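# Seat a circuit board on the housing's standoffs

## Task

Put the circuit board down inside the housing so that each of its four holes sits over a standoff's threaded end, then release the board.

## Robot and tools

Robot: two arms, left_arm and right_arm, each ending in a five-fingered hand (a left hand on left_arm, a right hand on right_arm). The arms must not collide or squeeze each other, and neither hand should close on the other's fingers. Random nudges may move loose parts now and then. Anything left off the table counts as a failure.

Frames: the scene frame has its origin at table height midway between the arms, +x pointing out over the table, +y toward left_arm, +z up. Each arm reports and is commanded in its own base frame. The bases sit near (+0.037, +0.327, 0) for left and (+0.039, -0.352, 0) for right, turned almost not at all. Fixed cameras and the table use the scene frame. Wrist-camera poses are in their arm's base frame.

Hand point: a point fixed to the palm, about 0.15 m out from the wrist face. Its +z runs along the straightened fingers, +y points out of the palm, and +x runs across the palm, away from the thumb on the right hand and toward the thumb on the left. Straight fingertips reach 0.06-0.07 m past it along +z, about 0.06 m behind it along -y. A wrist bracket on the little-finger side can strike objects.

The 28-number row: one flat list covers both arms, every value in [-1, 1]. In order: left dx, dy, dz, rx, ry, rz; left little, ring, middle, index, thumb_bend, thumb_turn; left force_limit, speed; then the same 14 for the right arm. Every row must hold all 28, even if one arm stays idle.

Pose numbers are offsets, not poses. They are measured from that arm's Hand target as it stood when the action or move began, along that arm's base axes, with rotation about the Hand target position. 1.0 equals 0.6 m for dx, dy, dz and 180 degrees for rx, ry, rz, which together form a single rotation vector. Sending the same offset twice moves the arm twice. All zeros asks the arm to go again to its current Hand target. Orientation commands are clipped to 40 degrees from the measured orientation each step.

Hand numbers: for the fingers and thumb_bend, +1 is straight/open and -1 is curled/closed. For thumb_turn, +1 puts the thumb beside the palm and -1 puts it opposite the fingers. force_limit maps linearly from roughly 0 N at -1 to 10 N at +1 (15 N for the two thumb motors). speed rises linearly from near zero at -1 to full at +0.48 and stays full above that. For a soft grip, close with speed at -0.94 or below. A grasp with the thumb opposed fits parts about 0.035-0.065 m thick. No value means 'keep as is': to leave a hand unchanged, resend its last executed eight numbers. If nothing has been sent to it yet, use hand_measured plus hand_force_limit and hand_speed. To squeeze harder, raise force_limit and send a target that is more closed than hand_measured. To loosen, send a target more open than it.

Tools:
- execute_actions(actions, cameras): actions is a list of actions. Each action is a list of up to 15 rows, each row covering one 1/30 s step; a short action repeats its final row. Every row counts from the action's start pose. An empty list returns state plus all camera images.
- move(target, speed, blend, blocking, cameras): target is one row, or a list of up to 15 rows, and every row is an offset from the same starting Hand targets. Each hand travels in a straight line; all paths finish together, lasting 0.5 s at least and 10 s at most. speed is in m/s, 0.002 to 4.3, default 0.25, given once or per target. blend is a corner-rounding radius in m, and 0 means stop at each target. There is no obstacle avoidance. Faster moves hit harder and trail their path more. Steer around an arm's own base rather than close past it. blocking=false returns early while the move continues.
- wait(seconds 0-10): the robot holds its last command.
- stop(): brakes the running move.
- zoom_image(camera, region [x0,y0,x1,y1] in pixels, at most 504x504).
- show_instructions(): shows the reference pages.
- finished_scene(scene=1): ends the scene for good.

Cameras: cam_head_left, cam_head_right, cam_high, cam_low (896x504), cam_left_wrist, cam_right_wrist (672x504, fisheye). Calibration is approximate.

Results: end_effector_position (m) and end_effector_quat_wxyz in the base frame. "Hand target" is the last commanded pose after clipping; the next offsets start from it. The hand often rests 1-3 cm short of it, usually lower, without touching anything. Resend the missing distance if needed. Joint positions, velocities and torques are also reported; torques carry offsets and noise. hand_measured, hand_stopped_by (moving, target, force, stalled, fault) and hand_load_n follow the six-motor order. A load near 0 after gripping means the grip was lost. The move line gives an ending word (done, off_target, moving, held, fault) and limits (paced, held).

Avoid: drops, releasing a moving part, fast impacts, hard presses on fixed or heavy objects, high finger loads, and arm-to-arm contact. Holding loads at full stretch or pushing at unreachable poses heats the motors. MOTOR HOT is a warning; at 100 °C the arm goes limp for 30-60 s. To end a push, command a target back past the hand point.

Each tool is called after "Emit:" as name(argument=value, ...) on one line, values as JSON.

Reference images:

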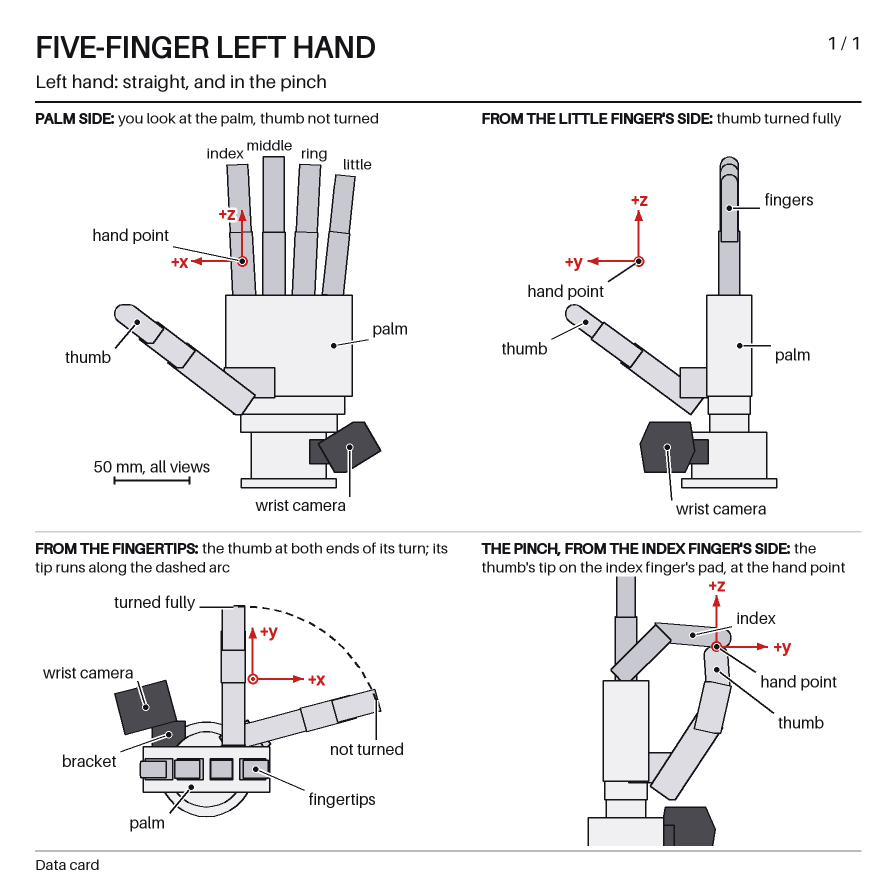

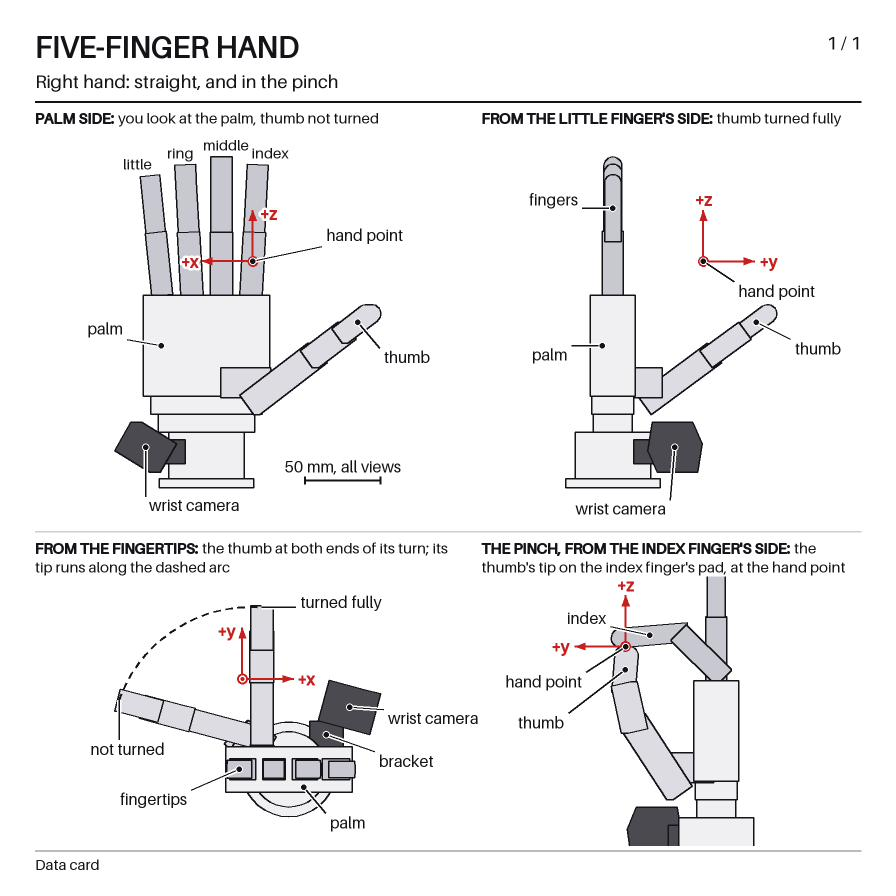

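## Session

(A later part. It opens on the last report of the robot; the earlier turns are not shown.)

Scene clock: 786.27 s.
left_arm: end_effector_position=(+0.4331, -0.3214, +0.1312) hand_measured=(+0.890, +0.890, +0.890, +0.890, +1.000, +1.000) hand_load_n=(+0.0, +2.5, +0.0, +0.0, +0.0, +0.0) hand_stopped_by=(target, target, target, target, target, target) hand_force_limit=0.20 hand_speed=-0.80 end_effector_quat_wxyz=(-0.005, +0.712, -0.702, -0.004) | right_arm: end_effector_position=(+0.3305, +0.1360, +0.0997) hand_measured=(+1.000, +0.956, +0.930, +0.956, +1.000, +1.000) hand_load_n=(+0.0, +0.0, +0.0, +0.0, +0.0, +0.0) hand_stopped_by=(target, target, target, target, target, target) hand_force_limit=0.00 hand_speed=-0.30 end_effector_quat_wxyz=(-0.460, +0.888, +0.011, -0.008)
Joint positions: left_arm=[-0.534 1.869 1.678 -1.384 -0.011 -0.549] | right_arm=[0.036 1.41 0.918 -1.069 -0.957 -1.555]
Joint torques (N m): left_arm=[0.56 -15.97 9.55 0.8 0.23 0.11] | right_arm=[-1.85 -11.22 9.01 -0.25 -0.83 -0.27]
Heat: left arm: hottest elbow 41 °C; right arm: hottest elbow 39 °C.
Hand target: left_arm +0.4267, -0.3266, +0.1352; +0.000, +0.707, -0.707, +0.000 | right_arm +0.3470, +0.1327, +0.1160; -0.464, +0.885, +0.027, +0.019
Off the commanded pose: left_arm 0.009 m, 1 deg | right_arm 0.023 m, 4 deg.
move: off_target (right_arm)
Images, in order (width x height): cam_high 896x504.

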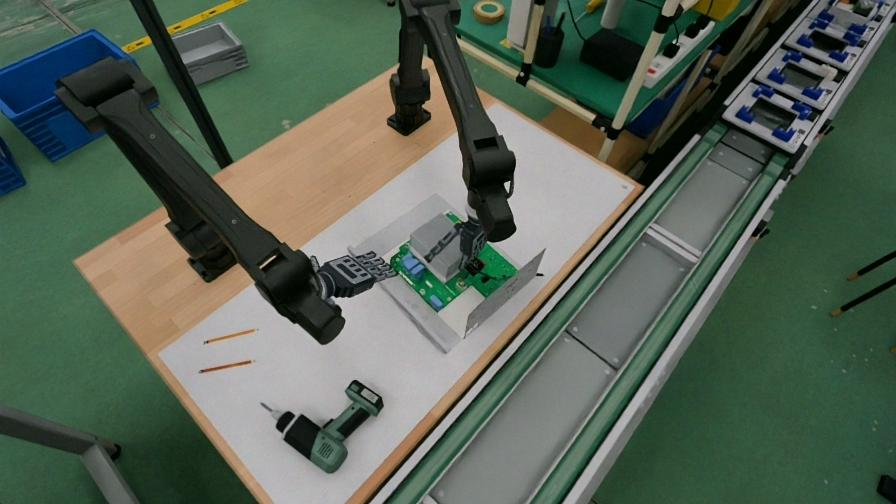

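Emit:
move(target=[0,0,0, 0,0,0, 0.92,0.90,0.85,0.85,1,1,0.2,-0.8, 0,0,0.0,0,0,0.0, 1,0.955,0.93,0.955,1,1,0,-0.3], speed=0.04, cameras=["cam_high"])

Emit:
zoom_image(camera="cam_high", region=[438, 290, 458, 310])

Scene clock: 787.33 s.
left_arm: end_effector_position=(+0.4338, -0.3218, +0.1311) hand_measured=(+0.920, +0.900, +0.856, +0.850, +1.000, +1.000) hand_load_n=(+0.0, +0.5, +3.0, +0.0, +0.0, +0.0) hand_stopped_by=(target, target, force, target, target, target) hand_force_limit=0.20 hand_speed=-0.80 end_effector_quat_wxyz=(-0.005, +0.712, -0.702, -0.002) | right_arm: end_effector_position=(+0.3305, +0.1360, +0.0997) hand_measured=(+1.000, +0.956, +0.930, +0.956, +1.000, +1.000) hand_load_n=(+0.0, +0.0, +0.0, +0.0, +0.0, +0.0) hand_stopped_by=(target, target, target, target, target, target) hand_force_limit=0.00 hand_speed=-0.30 end_effector_quat_wxyz=(-0.460, +0.888, +0.011, -0.008)
Joint positions: left_arm=[-0.534 1.869 1.678 -1.381 -0.011 -0.549] | right_arm=[0.036 1.41 0.918 -1.069 -0.957 -1.555]
Joint torques (N m): left_arm=[0.56 -15.97 9.54 0.72 0.26 0.11] | right_arm=[-1.79 -10.87 9.1 -0.18 -0.82 -0.28]
Heat: left arm: hottest elbow 41 °C; right arm: hottest elbow 39 °C.
Hand target: left_arm +0.4267, -0.3266, +0.1351; +0.000, +0.707, -0.707, +0.000 | right_arm +0.3470, +0.1327, +0.1160; -0.464, +0.885, +0.027, +0.019
Off the commanded pose: left_arm 0.010 m, 1 deg | right_arm 0.023 m, 4 deg.
move: off_target (right_arm)
Images, in order (width x height): cam_high 896x504.

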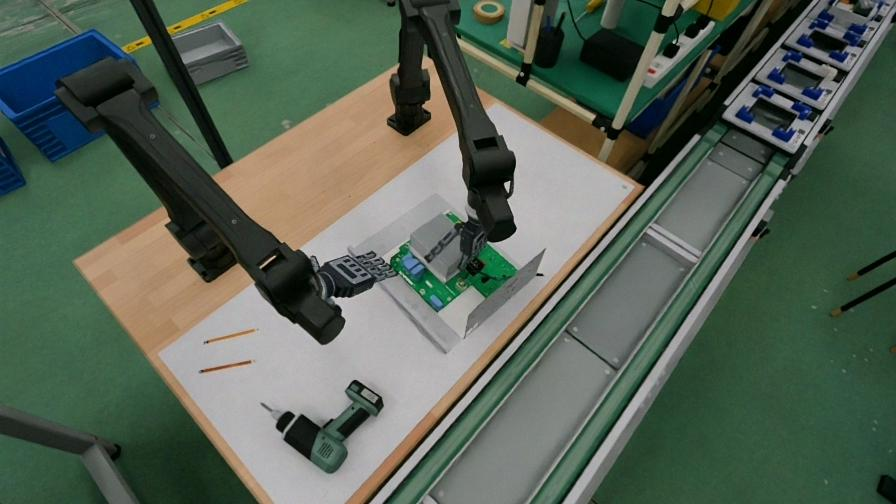

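Scaled by 25.200.

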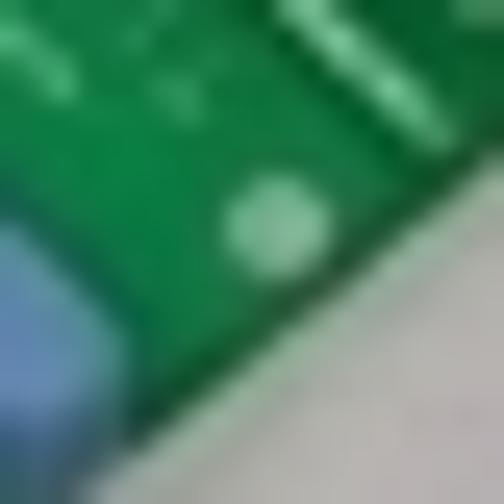

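Emit:
move(target=[0,0,0, 0,0,0, 0.90,0.88,0.825,0.81,1,1,0.4,-0.8, 0,0,0.0,0,0,0.0, 1,0.955,0.93,0.955,1,1,0,-0.3], speed=0.04, cameras=["cam_high"])

Emit:
zoom_image(camera="cam_high", region=[438, 290, 458, 310])

Scene clock: 788.37 s.
left_arm: end_effector_position=(+0.4347, -0.3220, +0.1309) hand_measured=(+0.900, +0.880, +0.840, +0.810, +1.000, +1.000) hand_load_n=(+0.0, +0.0, +4.0, +0.0, +0.0, +0.0) hand_stopped_by=(target, target, force, target, target, target) hand_force_limit=0.40 hand_speed=-0.80 end_effector_quat_wxyz=(-0.006, +0.712, -0.702, -0.001) | right_arm: end_effector_position=(+0.3305, +0.1360, +0.0997) hand_measured=(+1.000, +0.956, +0.930, +0.956, +1.000, +1.000) hand_load_n=(+0.0, +0.0, +0.0, +0.0, -0.5, +0.0) hand_stopped_by=(target, target, target, target, target, target) hand_force_limit=0.00 hand_speed=-0.30 end_effector_quat_wxyz=(-0.460, +0.888, +0.011, -0.008)
Joint positions: left_arm=[-0.534 1.869 1.678 -1.378 -0.013 -0.549] | right_arm=[0.036 1.41 0.918 -1.069 -0.957 -1.555]
Joint torques (N m): left_arm=[0.62 -15.97 9.55 0.57 0.31 0.11] | right_arm=[-1.96 -10.75 9.02 -0.24 -0.83 -0.28]
Heat: left arm: hottest elbow 41 °C; right arm: hottest elbow 39 °C.
Hand target: left_arm +0.4267, -0.3266, +0.1351; +0.000, +0.707, -0.707, +0.000 | right_arm +0.3470, +0.1327, +0.1160; -0.464, +0.885, +0.027, +0.019
Off the commanded pose: left_arm 0.010 m, 1 deg | right_arm 0.023 m, 4 deg.
move: off_target (right_arm)
Images, in order (width x height): cam_high 896x504.

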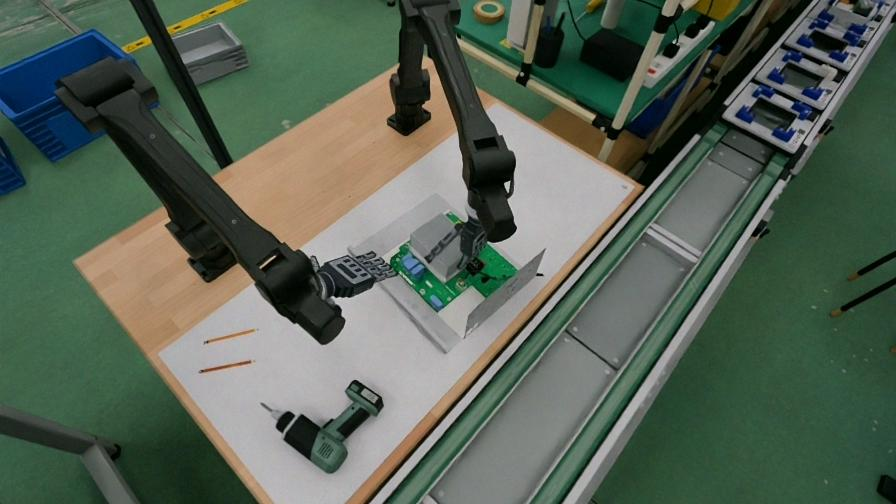

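Scaled by 25.200.

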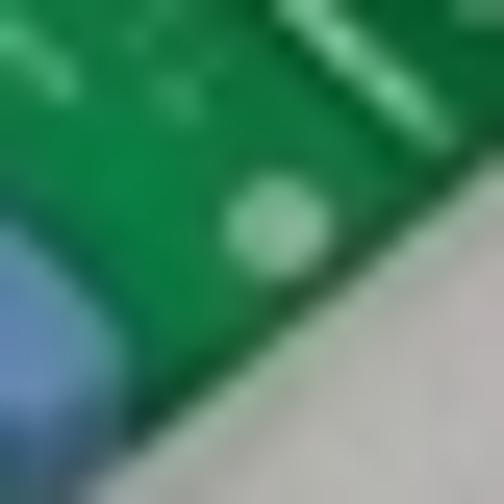

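Emit:
move(target=[0,0,0, 0,0,0, 0.88,0.86,0.815,0.75,1,1,0.5,-0.8, 0,0,0.0,0,0,0.0, 1,0.955,0.93,0.955,1,1,0,-0.3], speed=0.04, cameras=["cam_high"])

Emit:
zoom_image(camera="cam_high", region=[438, 290, 458, 310])

Scene clock: 789.53 s.
left_arm: end_effector_position=(+0.4364, -0.3223, +0.1305) hand_measured=(+0.880, +0.860, +0.826, +0.752, +1.000, +1.000) hand_load_n=(+0.0, +0.0, +0.0, +4.5, +0.0, +0.0) hand_stopped_by=(target, target, force, target, target, target) hand_force_limit=0.50 hand_speed=-0.80 end_effector_quat_wxyz=(-0.009, +0.715, -0.699, +0.001) | right_arm: end_effector_position=(+0.3305, +0.1360, +0.0997) hand_measured=(+1.000, +0.956, +0.930, +0.956, +1.000, +1.000) hand_load_n=(+0.0, +0.0, +0.0, +0.0, +0.0, +0.0) hand_stopped_by=(target, target, target, target, target, target) hand_force_limit=0.00 hand_speed=-0.30 end_effector_quat_wxyz=(-0.460, +0.888, +0.011, -0.008)
Joint positions: left_arm=[-0.534 1.869 1.678 -1.374 -0.017 -0.557] | right_arm=[0.036 1.41 0.918 -1.069 -0.957 -1.555]
Joint torques (N m): left_arm=[0.5 -15.91 9.57 0.36 0.42 0.11] | right_arm=[-2.08 -10.7 9.13 -0.14 -0.82 -0.24]
Heat: left arm: hottest elbow 41 °C; right arm: hottest elbow 39 °C.
Hand target: left_arm +0.4267, -0.3266, +0.1351; +0.000, +0.707, -0.707, +0.000 | right_arm +0.3470, +0.1327, +0.1160; -0.464, +0.885, +0.027, +0.019
Off the commanded pose: left_arm 0.012 m, 2 deg | right_arm 0.023 m, 4 deg.
move: off_target (left_arm, right_arm)
Images, in order (width x height): cam_high 896x504.

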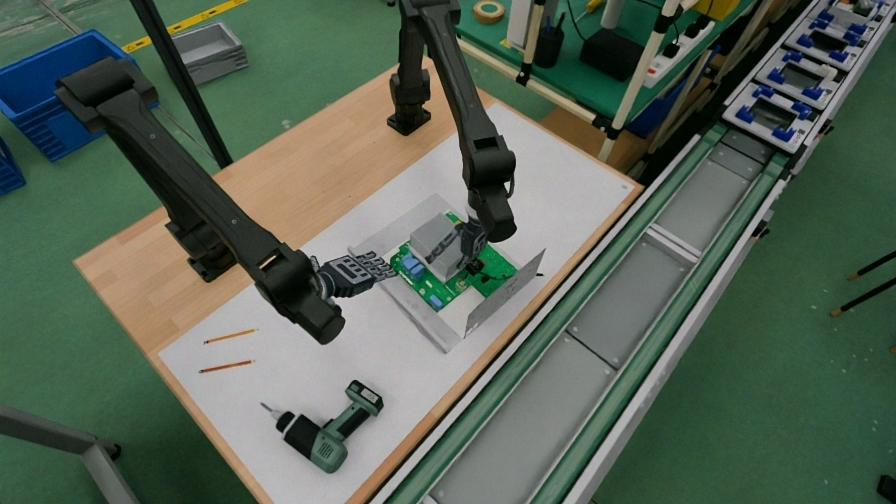

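Scaled by 25.200.

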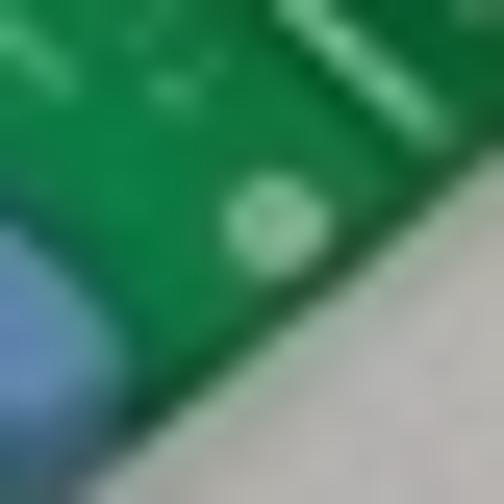

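Emit:
move(target=[0,0,0, 0,0,0, 0.85,0.83,0.78,0.735,1,1,0.5,-0.8, 0,0,0.0,0,0,0.0, 1,0.955,0.93,0.955,1,1,0,-0.3], speed=0.04, cameras=["cam_high"])

Emit:
zoom_image(camera="cam_high", region=[438, 290, 458, 310])

Scene clock: 790.57 s.
left_arm: end_effector_position=(+0.4372, -0.3227, +0.1304) hand_measured=(+0.850, +0.830, +0.782, +0.736, +1.000, +1.000) hand_load_n=(+0.0, +0.0, +4.5, +0.0, +0.0, +0.0) hand_stopped_by=(target, target, target, target, target, target) hand_force_limit=0.50 hand_speed=-0.80 end_effector_quat_wxyz=(-0.010, +0.715, -0.699, +0.002) | right_arm: end_effector_position=(+0.3305, +0.1360, +0.0997) hand_measured=(+1.000, +0.956, +0.930, +0.956, +1.000, +1.000) hand_load_n=(+0.0, +0.0, +0.0, +0.0, +0.0, -0.5) hand_stopped_by=(target, target, target, target, target, target) hand_force_limit=0.00 hand_speed=-0.30 end_effector_quat_wxyz=(-0.460, +0.888, +0.011, -0.008)
Joint positions: left_arm=[-0.534 1.869 1.678 -1.371 -0.017 -0.557] | right_arm=[0.036 1.41 0.918 -1.069 -0.957 -1.555]
Joint torques (N m): left_arm=[0.56 -15.91 9.58 0.27 0.45 0.11] | right_arm=[-1.67 -10.81 8.99 -0.23 -0.84 -0.27]
Heat: left arm: hottest elbow 41 °C; right arm: hottest elbow 39 °C.
Hand target: left_arm +0.4267, -0.3266, +0.1351; +0.000, +0.707, -0.707, +0.000 | right_arm +0.3470, +0.1327, +0.1160; -0.464, +0.885, +0.027, +0.019
Off the commanded pose: left_arm 0.012 m, 2 deg | right_arm 0.023 m, 4 deg.
move: off_target (left_arm, right_arm)
Images, in order (width x height): cam_high 896x504.

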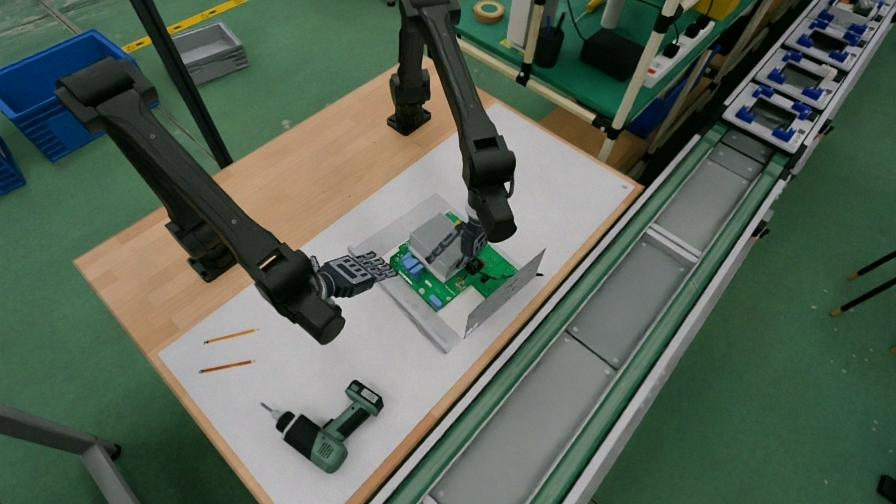

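Scaled by 25.200.

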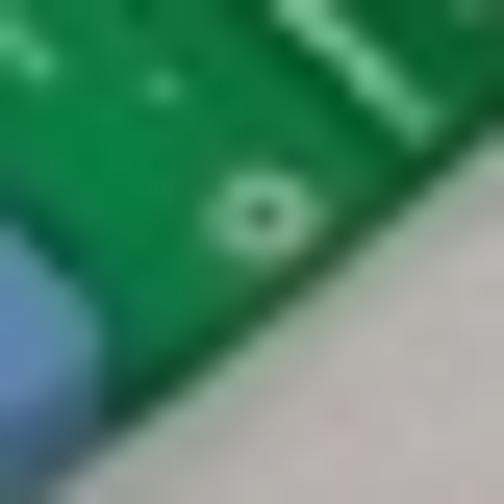

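Emit:
move(target=[0,0,0, 0,0,0, 0.84,0.82,0.765,0.72,1,1,0.5,-0.8, 0,0,0.0,0,0,0.0, 1,0.955,0.93,0.955,1,1,0,-0.3], speed=0.04, cameras=["cam_high", "cam_left_wrist"])

Emit:
zoom_image(camera="cam_high", region=[438, 290, 458, 310])

Emit:
zoom_image(camera="cam_high", region=[384, 246, 408, 270])

Scene clock: 793.17 s.
left_arm: end_effector_position=(+0.4375, -0.3229, +0.1303) hand_measured=(+0.840, +0.820, +0.768, +0.720, +1.000, +1.000) hand_load_n=(+0.0, +0.0, +5.0, +0.5, +0.0, +0.0) hand_stopped_by=(target, target, target, target, target, target) hand_force_limit=0.50 hand_speed=-0.80 end_effector_quat_wxyz=(-0.010, +0.715, -0.699, +0.003) | right_arm: end_effector_position=(+0.3305, +0.1360, +0.0997) hand_measured=(+1.000, +0.956, +0.930, +0.956, +1.000, +1.000) hand_load_n=(+0.0, +0.0, +0.0, +0.0, +0.0, +0.0) hand_stopped_by=(target, target, target, target, target, target) hand_force_limit=0.00 hand_speed=-0.30 end_effector_quat_wxyz=(-0.460, +0.888, +0.011, -0.008)
Joint positions: left_arm=[-0.534 1.869 1.678 -1.369 -0.017 -0.557] | right_arm=[0.036 1.41 0.918 -1.069 -0.957 -1.555]
Joint torques (N m): left_arm=[0.62 -15.97 9.58 0.23 0.46 0.11] | right_arm=[-1.73 -10.87 9.16 -0.21 -0.85 -0.27]
Heat: left arm: hottest elbow 41 °C; right arm: hottest elbow 39 °C.
Hand target: left_arm +0.4266, -0.3267, +0.1351; +0.000, +0.707, -0.707, +0.000 | right_arm +0.3470, +0.1327, +0.1160; -0.464, +0.885, +0.027, +0.019
Off the commanded pose: left_arm 0.012 m, 2 deg | right_arm 0.023 m, 4 deg.
move: off_target (left_arm, right_arm)
camera_calibration:
cam_left_wrist: T_world_to_cam=[[0.962175, -0.268783, 0.044433, -0.516868], [-0.250196, -0.807278, 0.534513, -0.223188], [-0.107798, -0.525413, -0.843991, 0.106112], [0, 0, 0, 1]] pos_world=[0.452915, -0.263347, 0.231821]
Images, in order (width x height): cam_high 896x504, cam_left_wrist 672x504.

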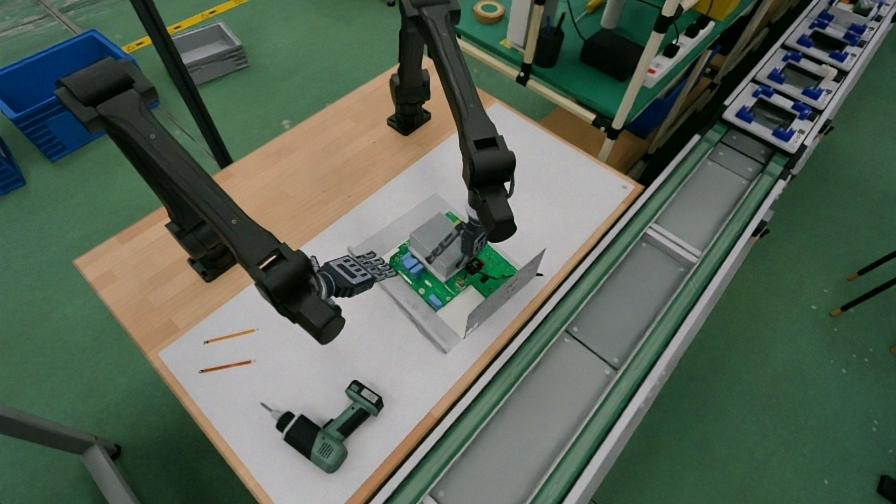

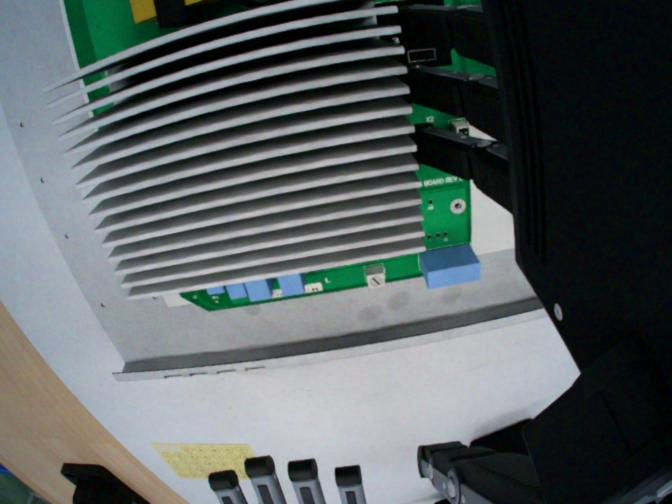

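Scaled by 25.200.

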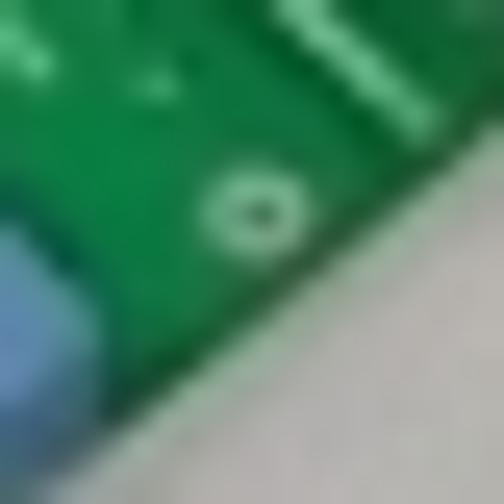

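Scaled by 21.000.

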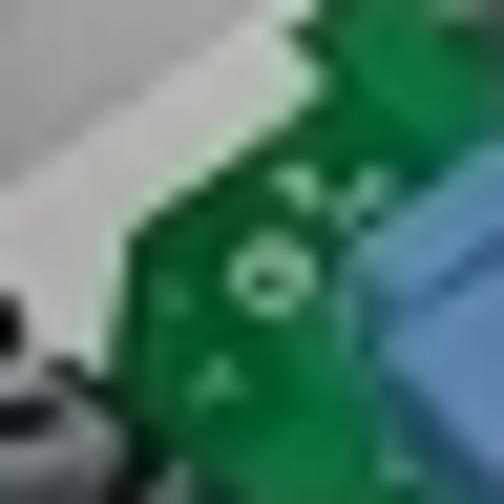

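Emit:
zoom_image(camera="cam_left_wrist", region=[449, 198, 467, 214])

Emit:
zoom_image(camera="cam_high", region=[443, 293, 453, 303])

Emit:
zoom_image(camera="cam_high", region=[391, 254, 401, 264])

Scaled by 28.000 from the camera's 672x504 image, which has a finer 960x720 frame.

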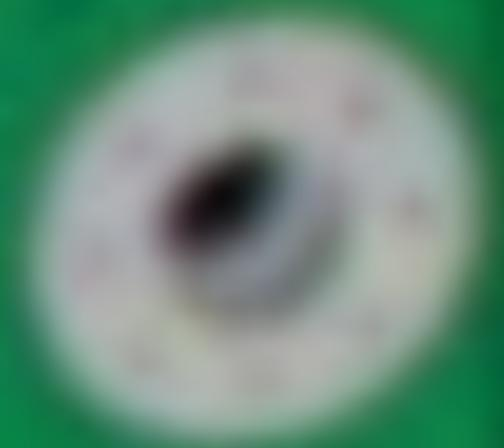

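Scaled by 50.400.

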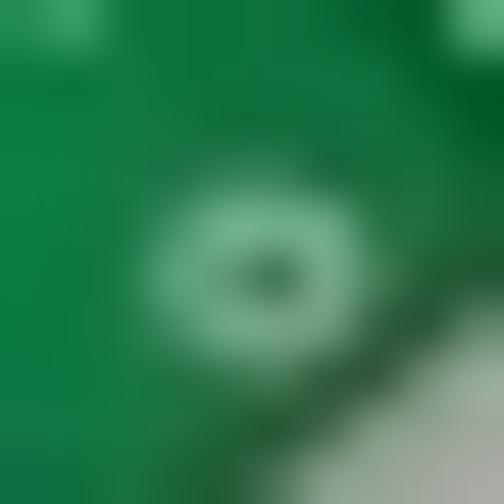

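Scaled by 50.400.

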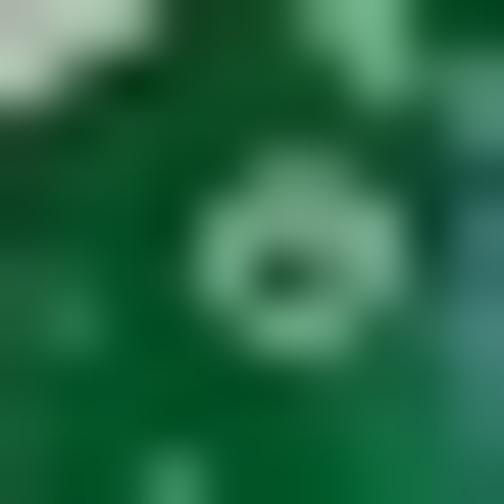

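Emit:
move(target=[[0,0,0, 0,0,0, 1,1,1,1,1,1,0.0,-0.6, 0,0,0.0,0,0,0.0, 1,0.955,0.93,0.955,1,1,0,-0.3],[0.04,0,0, 0,0,0, 1,1,1,1,1,1,0.0,-0.6, 0,0,0.0,0,0,0.0, 1,0.955,0.93,0.955,1,1,0,-0.3],[0.04,0,0.12, 0,0,0, 1,1,1,1,1,1,0.0,-0.6, 0,0,0.0,0,0,0.0, 1,0.955,0.93,0.955,1,1,0,-0.3],[0.095,-0.17,0.12, 0,0,0, 1,1,1,1,1,1,0.0,-0.6, 0,0,0.0,0,0,0.0, 1,0.955,0.93,0.955,1,1,0,-0.3]], speed=[0.04, 0.05, 0.15, 0.15], cameras=["cam_high", "cam_left_wrist", "cam_head_left"])

Emit:
zoom_image(camera="cam_high", region=[443, 293, 453, 303])

Emit:
zoom_image(camera="cam_head_left", region=[344, 252, 364, 272])

Scene clock: 802.50 s.
left_arm: end_effector_position=(+0.4777, -0.4214, +0.2070) hand_measured=(+1.000, +1.000, +1.000, +1.000, +1.000, +1.000) hand_load_n=(+0.0, +0.0, +0.0, +0.0, +0.0, +0.0) hand_stopped_by=(target, target, target, target, target, target) hand_force_limit=0.00 hand_speed=-0.60 end_effector_quat_wxyz=(-0.004, +0.699, -0.715, +0.019) | right_arm: end_effector_position=(+0.3305, +0.1360, +0.0997) hand_measured=(+1.000, +0.956, +0.930, +0.956, +1.000, +1.000) hand_load_n=(+0.0, +0.0, +0.0, +0.0, +0.0, +0.0) hand_stopped_by=(target, target, target, target, target, target) hand_force_limit=0.00 hand_speed=-0.30 end_effector_quat_wxyz=(-0.460, +0.888, +0.011, -0.008)
Joint positions: left_arm=[-0.629 2.122 2.277 -1.687 -0.002 -0.608] | right_arm=[0.036 1.41 0.918 -1.069 -0.957 -1.555]
Joint torques (N m): left_arm=[1.55 -16.21 14.19 -0.06 0.07 -0.17] | right_arm=[-1.96 -10.81 9.05 -0.25 -0.83 -0.27]
Heat: left arm: hottest elbow 41 °C; right arm: hottest elbow 39 °C.
Hand target: left_arm +0.4837, -0.4286, +0.2070; +0.000, +0.707, -0.707, +0.000 | right_arm +0.3470, +0.1327, +0.1160; -0.464, +0.885, +0.027, +0.019
Off the commanded pose: left_arm 0.009 m, 3 deg | right_arm 0.023 m, 4 deg.
joint sent to its limit (left arm) — joint 4 (wrist pitch), lower limit. The joint targets still meet the commanded pose.
move: off_target (left_arm, right_arm)
camera_calibration:
cam_left_wrist: T_world_to_cam=[[0.948497, -0.309444, 0.0678027, -0.600884], [-0.29373, -0.778925, 0.554075, -0.304902], [-0.118642, -0.545454, -0.829701, 0.117178], [0, 0, 0, 1]] pos_world=[0.49428, -0.359521, 0.306902]
Images, in order (width x height): cam_head_left 896x504, cam_high 896x504, cam_left_wrist 672x504.

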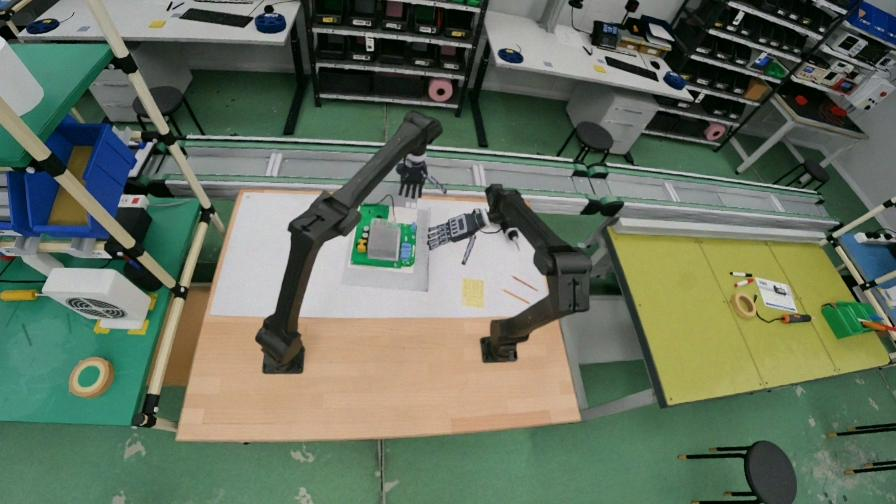

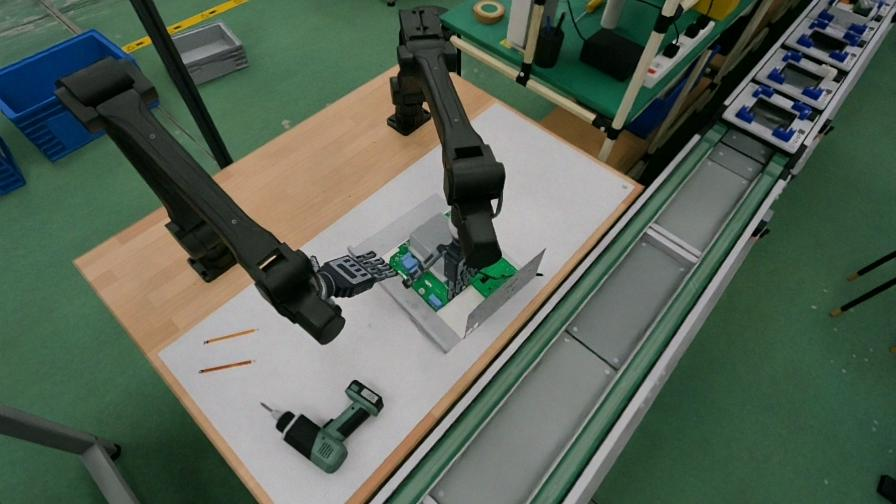

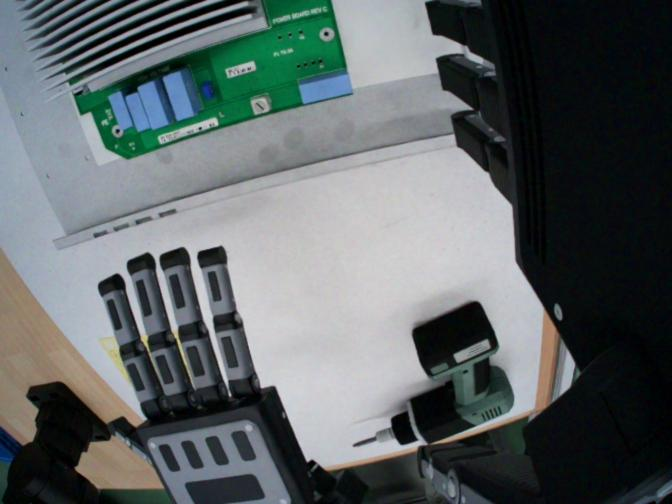

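Scaled by 50.400.

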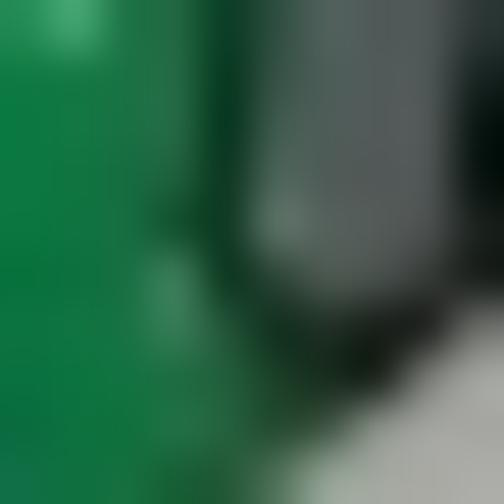

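Scaled by 25.200.

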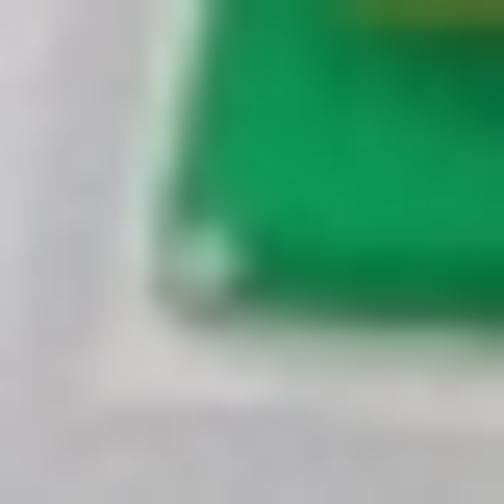

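Emit:
zoom_image(camera="cam_left_wrist", region=[317, 26, 335, 42])

Emit:
zoom_image(camera="cam_left_wrist", region=[109, 123, 127, 139])

Scaled by 28.000 from the camera's 672x504 image, which has a finer 960x720 frame.

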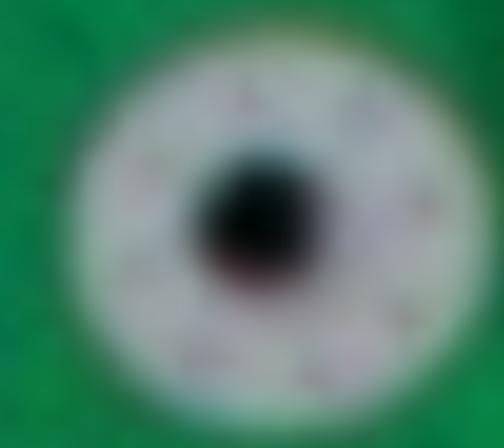

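Scaled by 28.000 from the camera's 672x504 image, which has a finer 960x720 frame.

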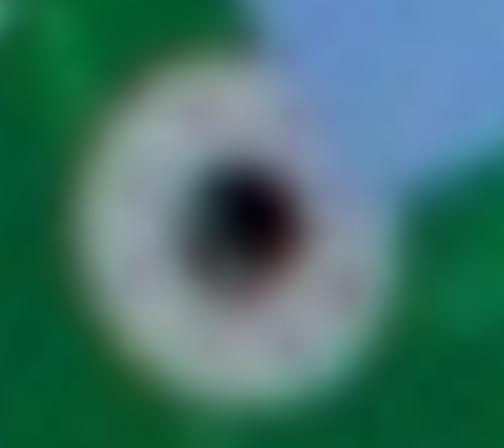

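Emit:
move(target=[[0,0,0.2, 0,0,0, 1,1,1,1,1,1,0.0,-0.6, 0,-0.05,0.15,0,0,0.0, 1,0.955,0.93,0.955,1,1,0,-0.3],[-0.22,0.35,0.22, 0,0,0, 1,1,1,1,1,1,0.0,-0.6, -0.2,-0.1,0.2,0,0,0.0, 1,0.955,0.93,0.955,1,1,0,-0.3]], speed=[0.15, 0.25], cameras=["all"])

Emit:
zoom_image(camera="cam_high", region=[370, 180, 560, 340])

Emit:
zoom_image(camera="cam_high", region=[443, 293, 453, 303])

Emit:
zoom_image(camera="cam_high", region=[436, 200, 460, 224])

Emit:
zoom_image(camera="cam_high", region=[384, 246, 408, 270])

Scene clock: 807.87 s.
left_arm: end_effector_position=(+0.3555, -0.2255, +0.3398) hand_measured=(+1.000, +1.000, +1.000, +1.000, +1.000, +1.000) hand_load_n=(+0.0, +0.0, +0.0, +0.0, -0.5, +0.0) hand_stopped_by=(target, target, target, target, target, target) hand_force_limit=0.00 hand_speed=-0.60 end_effector_quat_wxyz=(-0.014, +0.713, -0.698, +0.068) | right_arm: end_effector_position=(+0.2292, +0.0768, +0.2347) hand_measured=(+1.000, +0.956, +0.930, +0.956, +1.000, +1.000) hand_load_n=(+0.0, +0.0, +0.0, +0.0, +0.0, +0.0) hand_stopped_by=(target, target, target, target, target, target) hand_force_limit=0.00 hand_speed=-0.30 end_effector_quat_wxyz=(-0.448, +0.894, +0.012, +0.034)
Joint positions: left_arm=[-0.426 1.469 1.723 -1.687 0.021 -0.45] | right_arm=[-0.17 1.016 0.979 -1.678 -0.923 -1.839]
Joint torques (N m): left_arm=[2.02 -9.7 9.94 0.13 -0.17 0.23] | right_arm=[-1.67 -5.19 6.72 -0.35 -0.47 -0.18]
Heat: left arm: hottest elbow 41 °C; right arm: hottest elbow 39 °C.
Hand target: left_arm +0.3517, -0.2187, +0.3391; +0.000, +0.707, -0.707, +0.000 | right_arm +0.2270, +0.0727, +0.2360; -0.464, +0.885, +0.027, +0.019
Off the commanded pose: left_arm 0.008 m, 8 deg | right_arm 0.005 m, 3 deg.
joint sent to its limit (left arm) — joint 4 (wrist pitch), lower limit. The joint targets are off in orientation, not in position.
joint sent to its limit (right arm) — joint 4 (wrist pitch), lower limit. The joint targets are off in orientation, not in position.
move: off_target (left_arm, right_arm)
camera_calibration:
cam_left_wrist: T_world_to_cam=[[0.951485, -0.261675, 0.161874, -0.455701], [-0.30648, -0.759255, 0.57411, -0.259706], [-0.0273266, -0.595868, -0.802617, 0.266659], [0, 0, 0, 1]] pos_world=[0.361285, -0.157535, 0.436891]
cam_right_wrist: T_world_to_cam=[[0.26261, -0.58813, -0.764944, 0.164272], [-0.842006, -0.526848, 0.116003, 0.205281], [-0.471234, 0.613624, -0.633564, 0.321537], [0, 0, 0, 1]] pos_world=[0.281227, 0.00746259, 0.30556]

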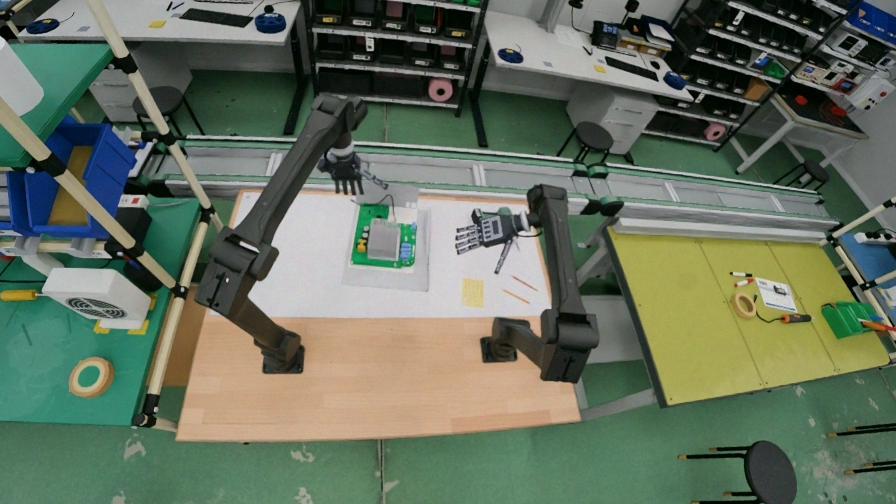

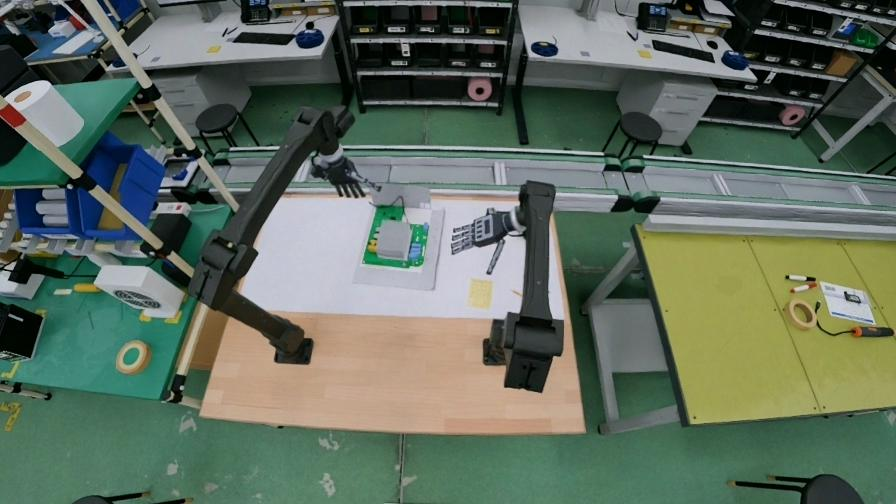

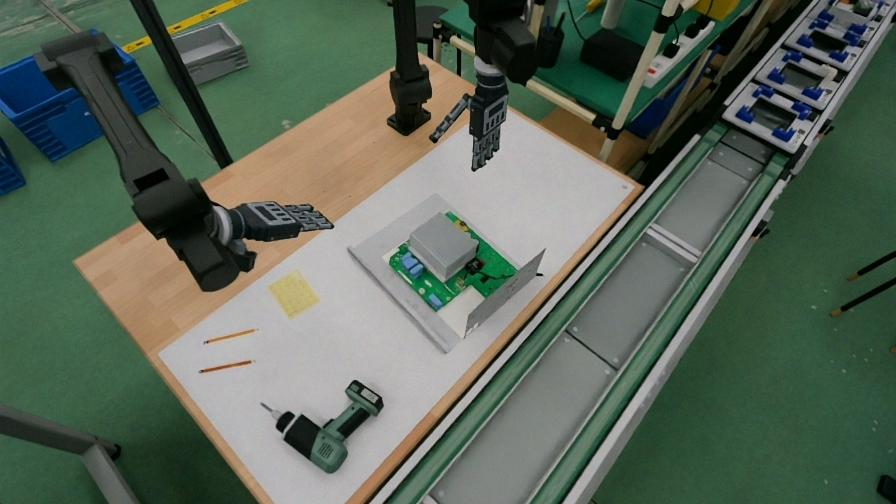

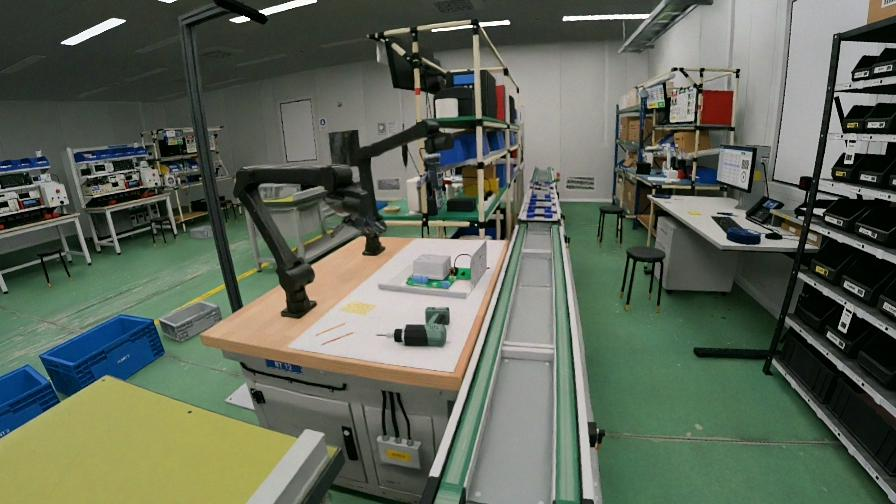

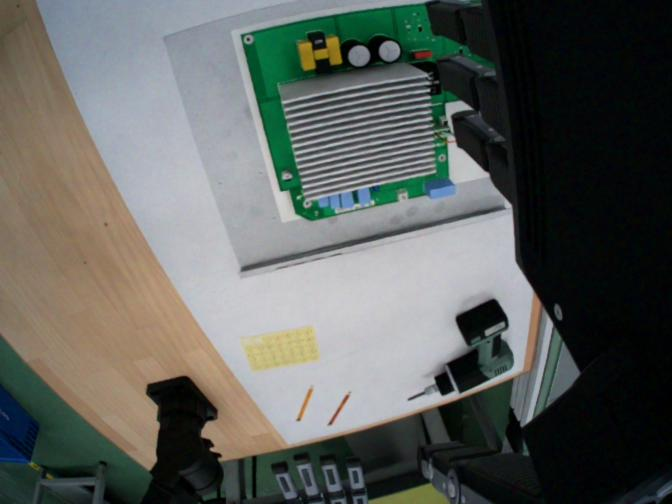

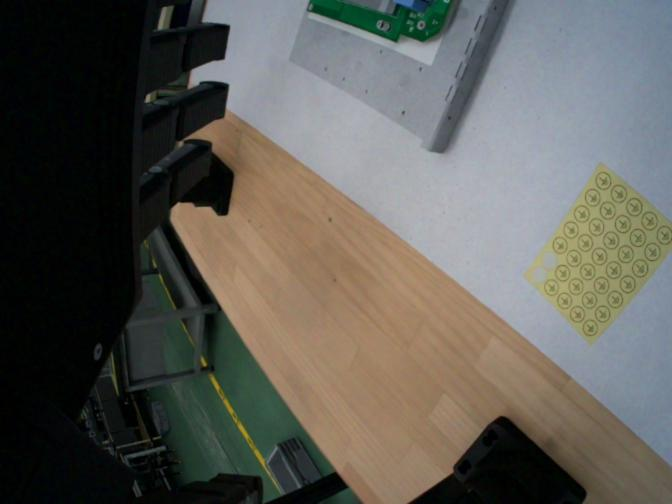

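Scaled by 2.653.

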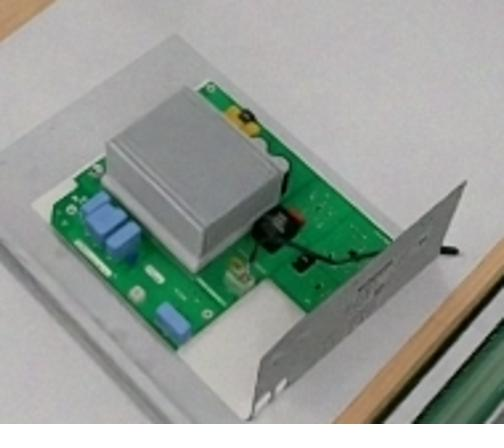

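Scaled by 50.400.

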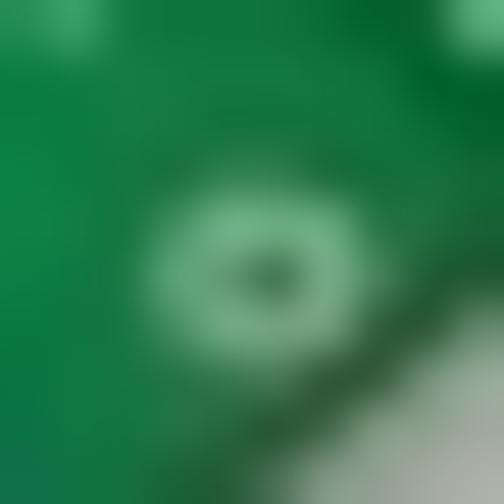

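Scaled by 21.000.

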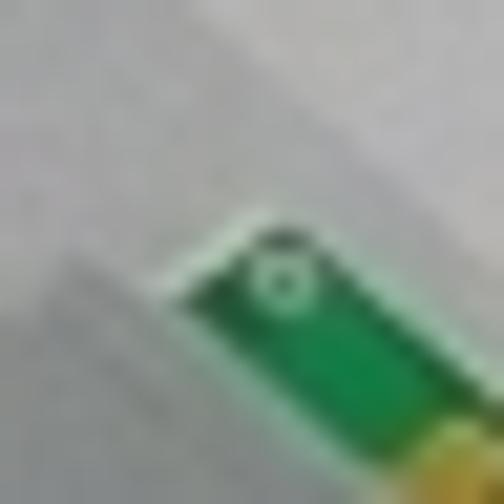

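Scaled by 21.000.

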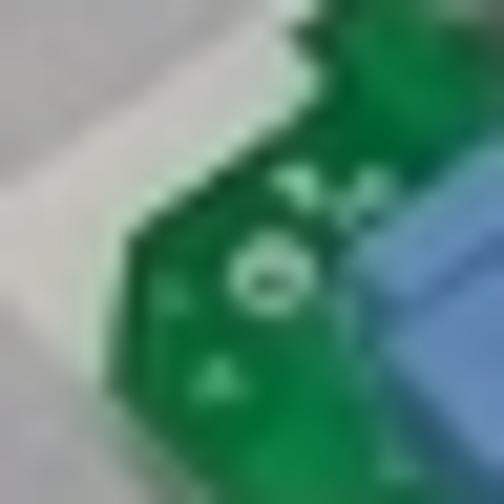

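Emit:
zoom_image(camera="cam_left_wrist", region=[240, 31, 258, 47])

Emit:
zoom_image(camera="cam_left_wrist", region=[298, 194, 316, 210])

Emit:
zoom_image(camera="cam_left_wrist", region=[433, 150, 451, 166])

Scaled by 28.000 from the camera's 672x504 image, which has a finer 960x720 frame.

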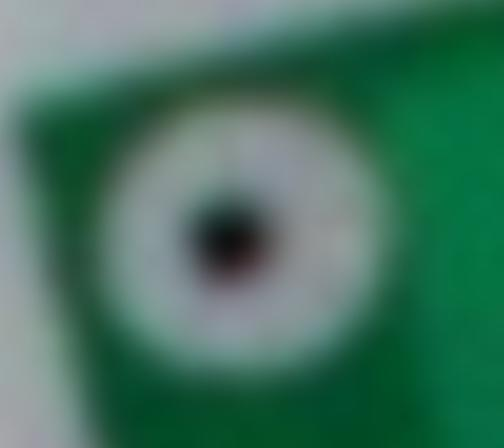

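Scaled by 28.000 from the camera's 672x504 image, which has a finer 960x720 frame.

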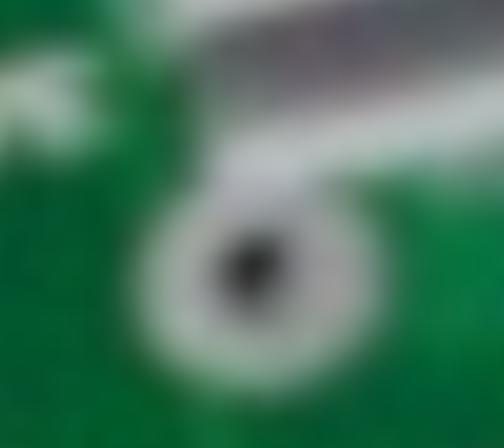

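Scaled by 28.000 from the camera's 672x504 image, which has a finer 960x720 frame.

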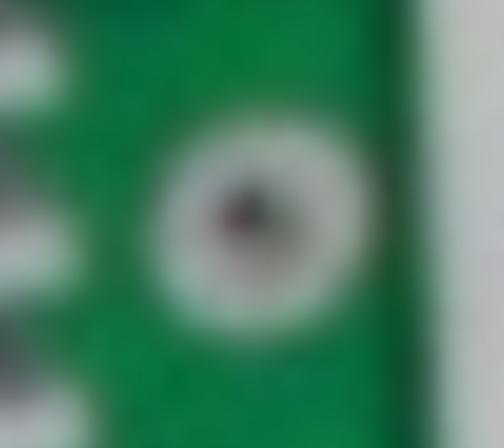

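Emit:
finished_scene()

The scene is finished: the task was done.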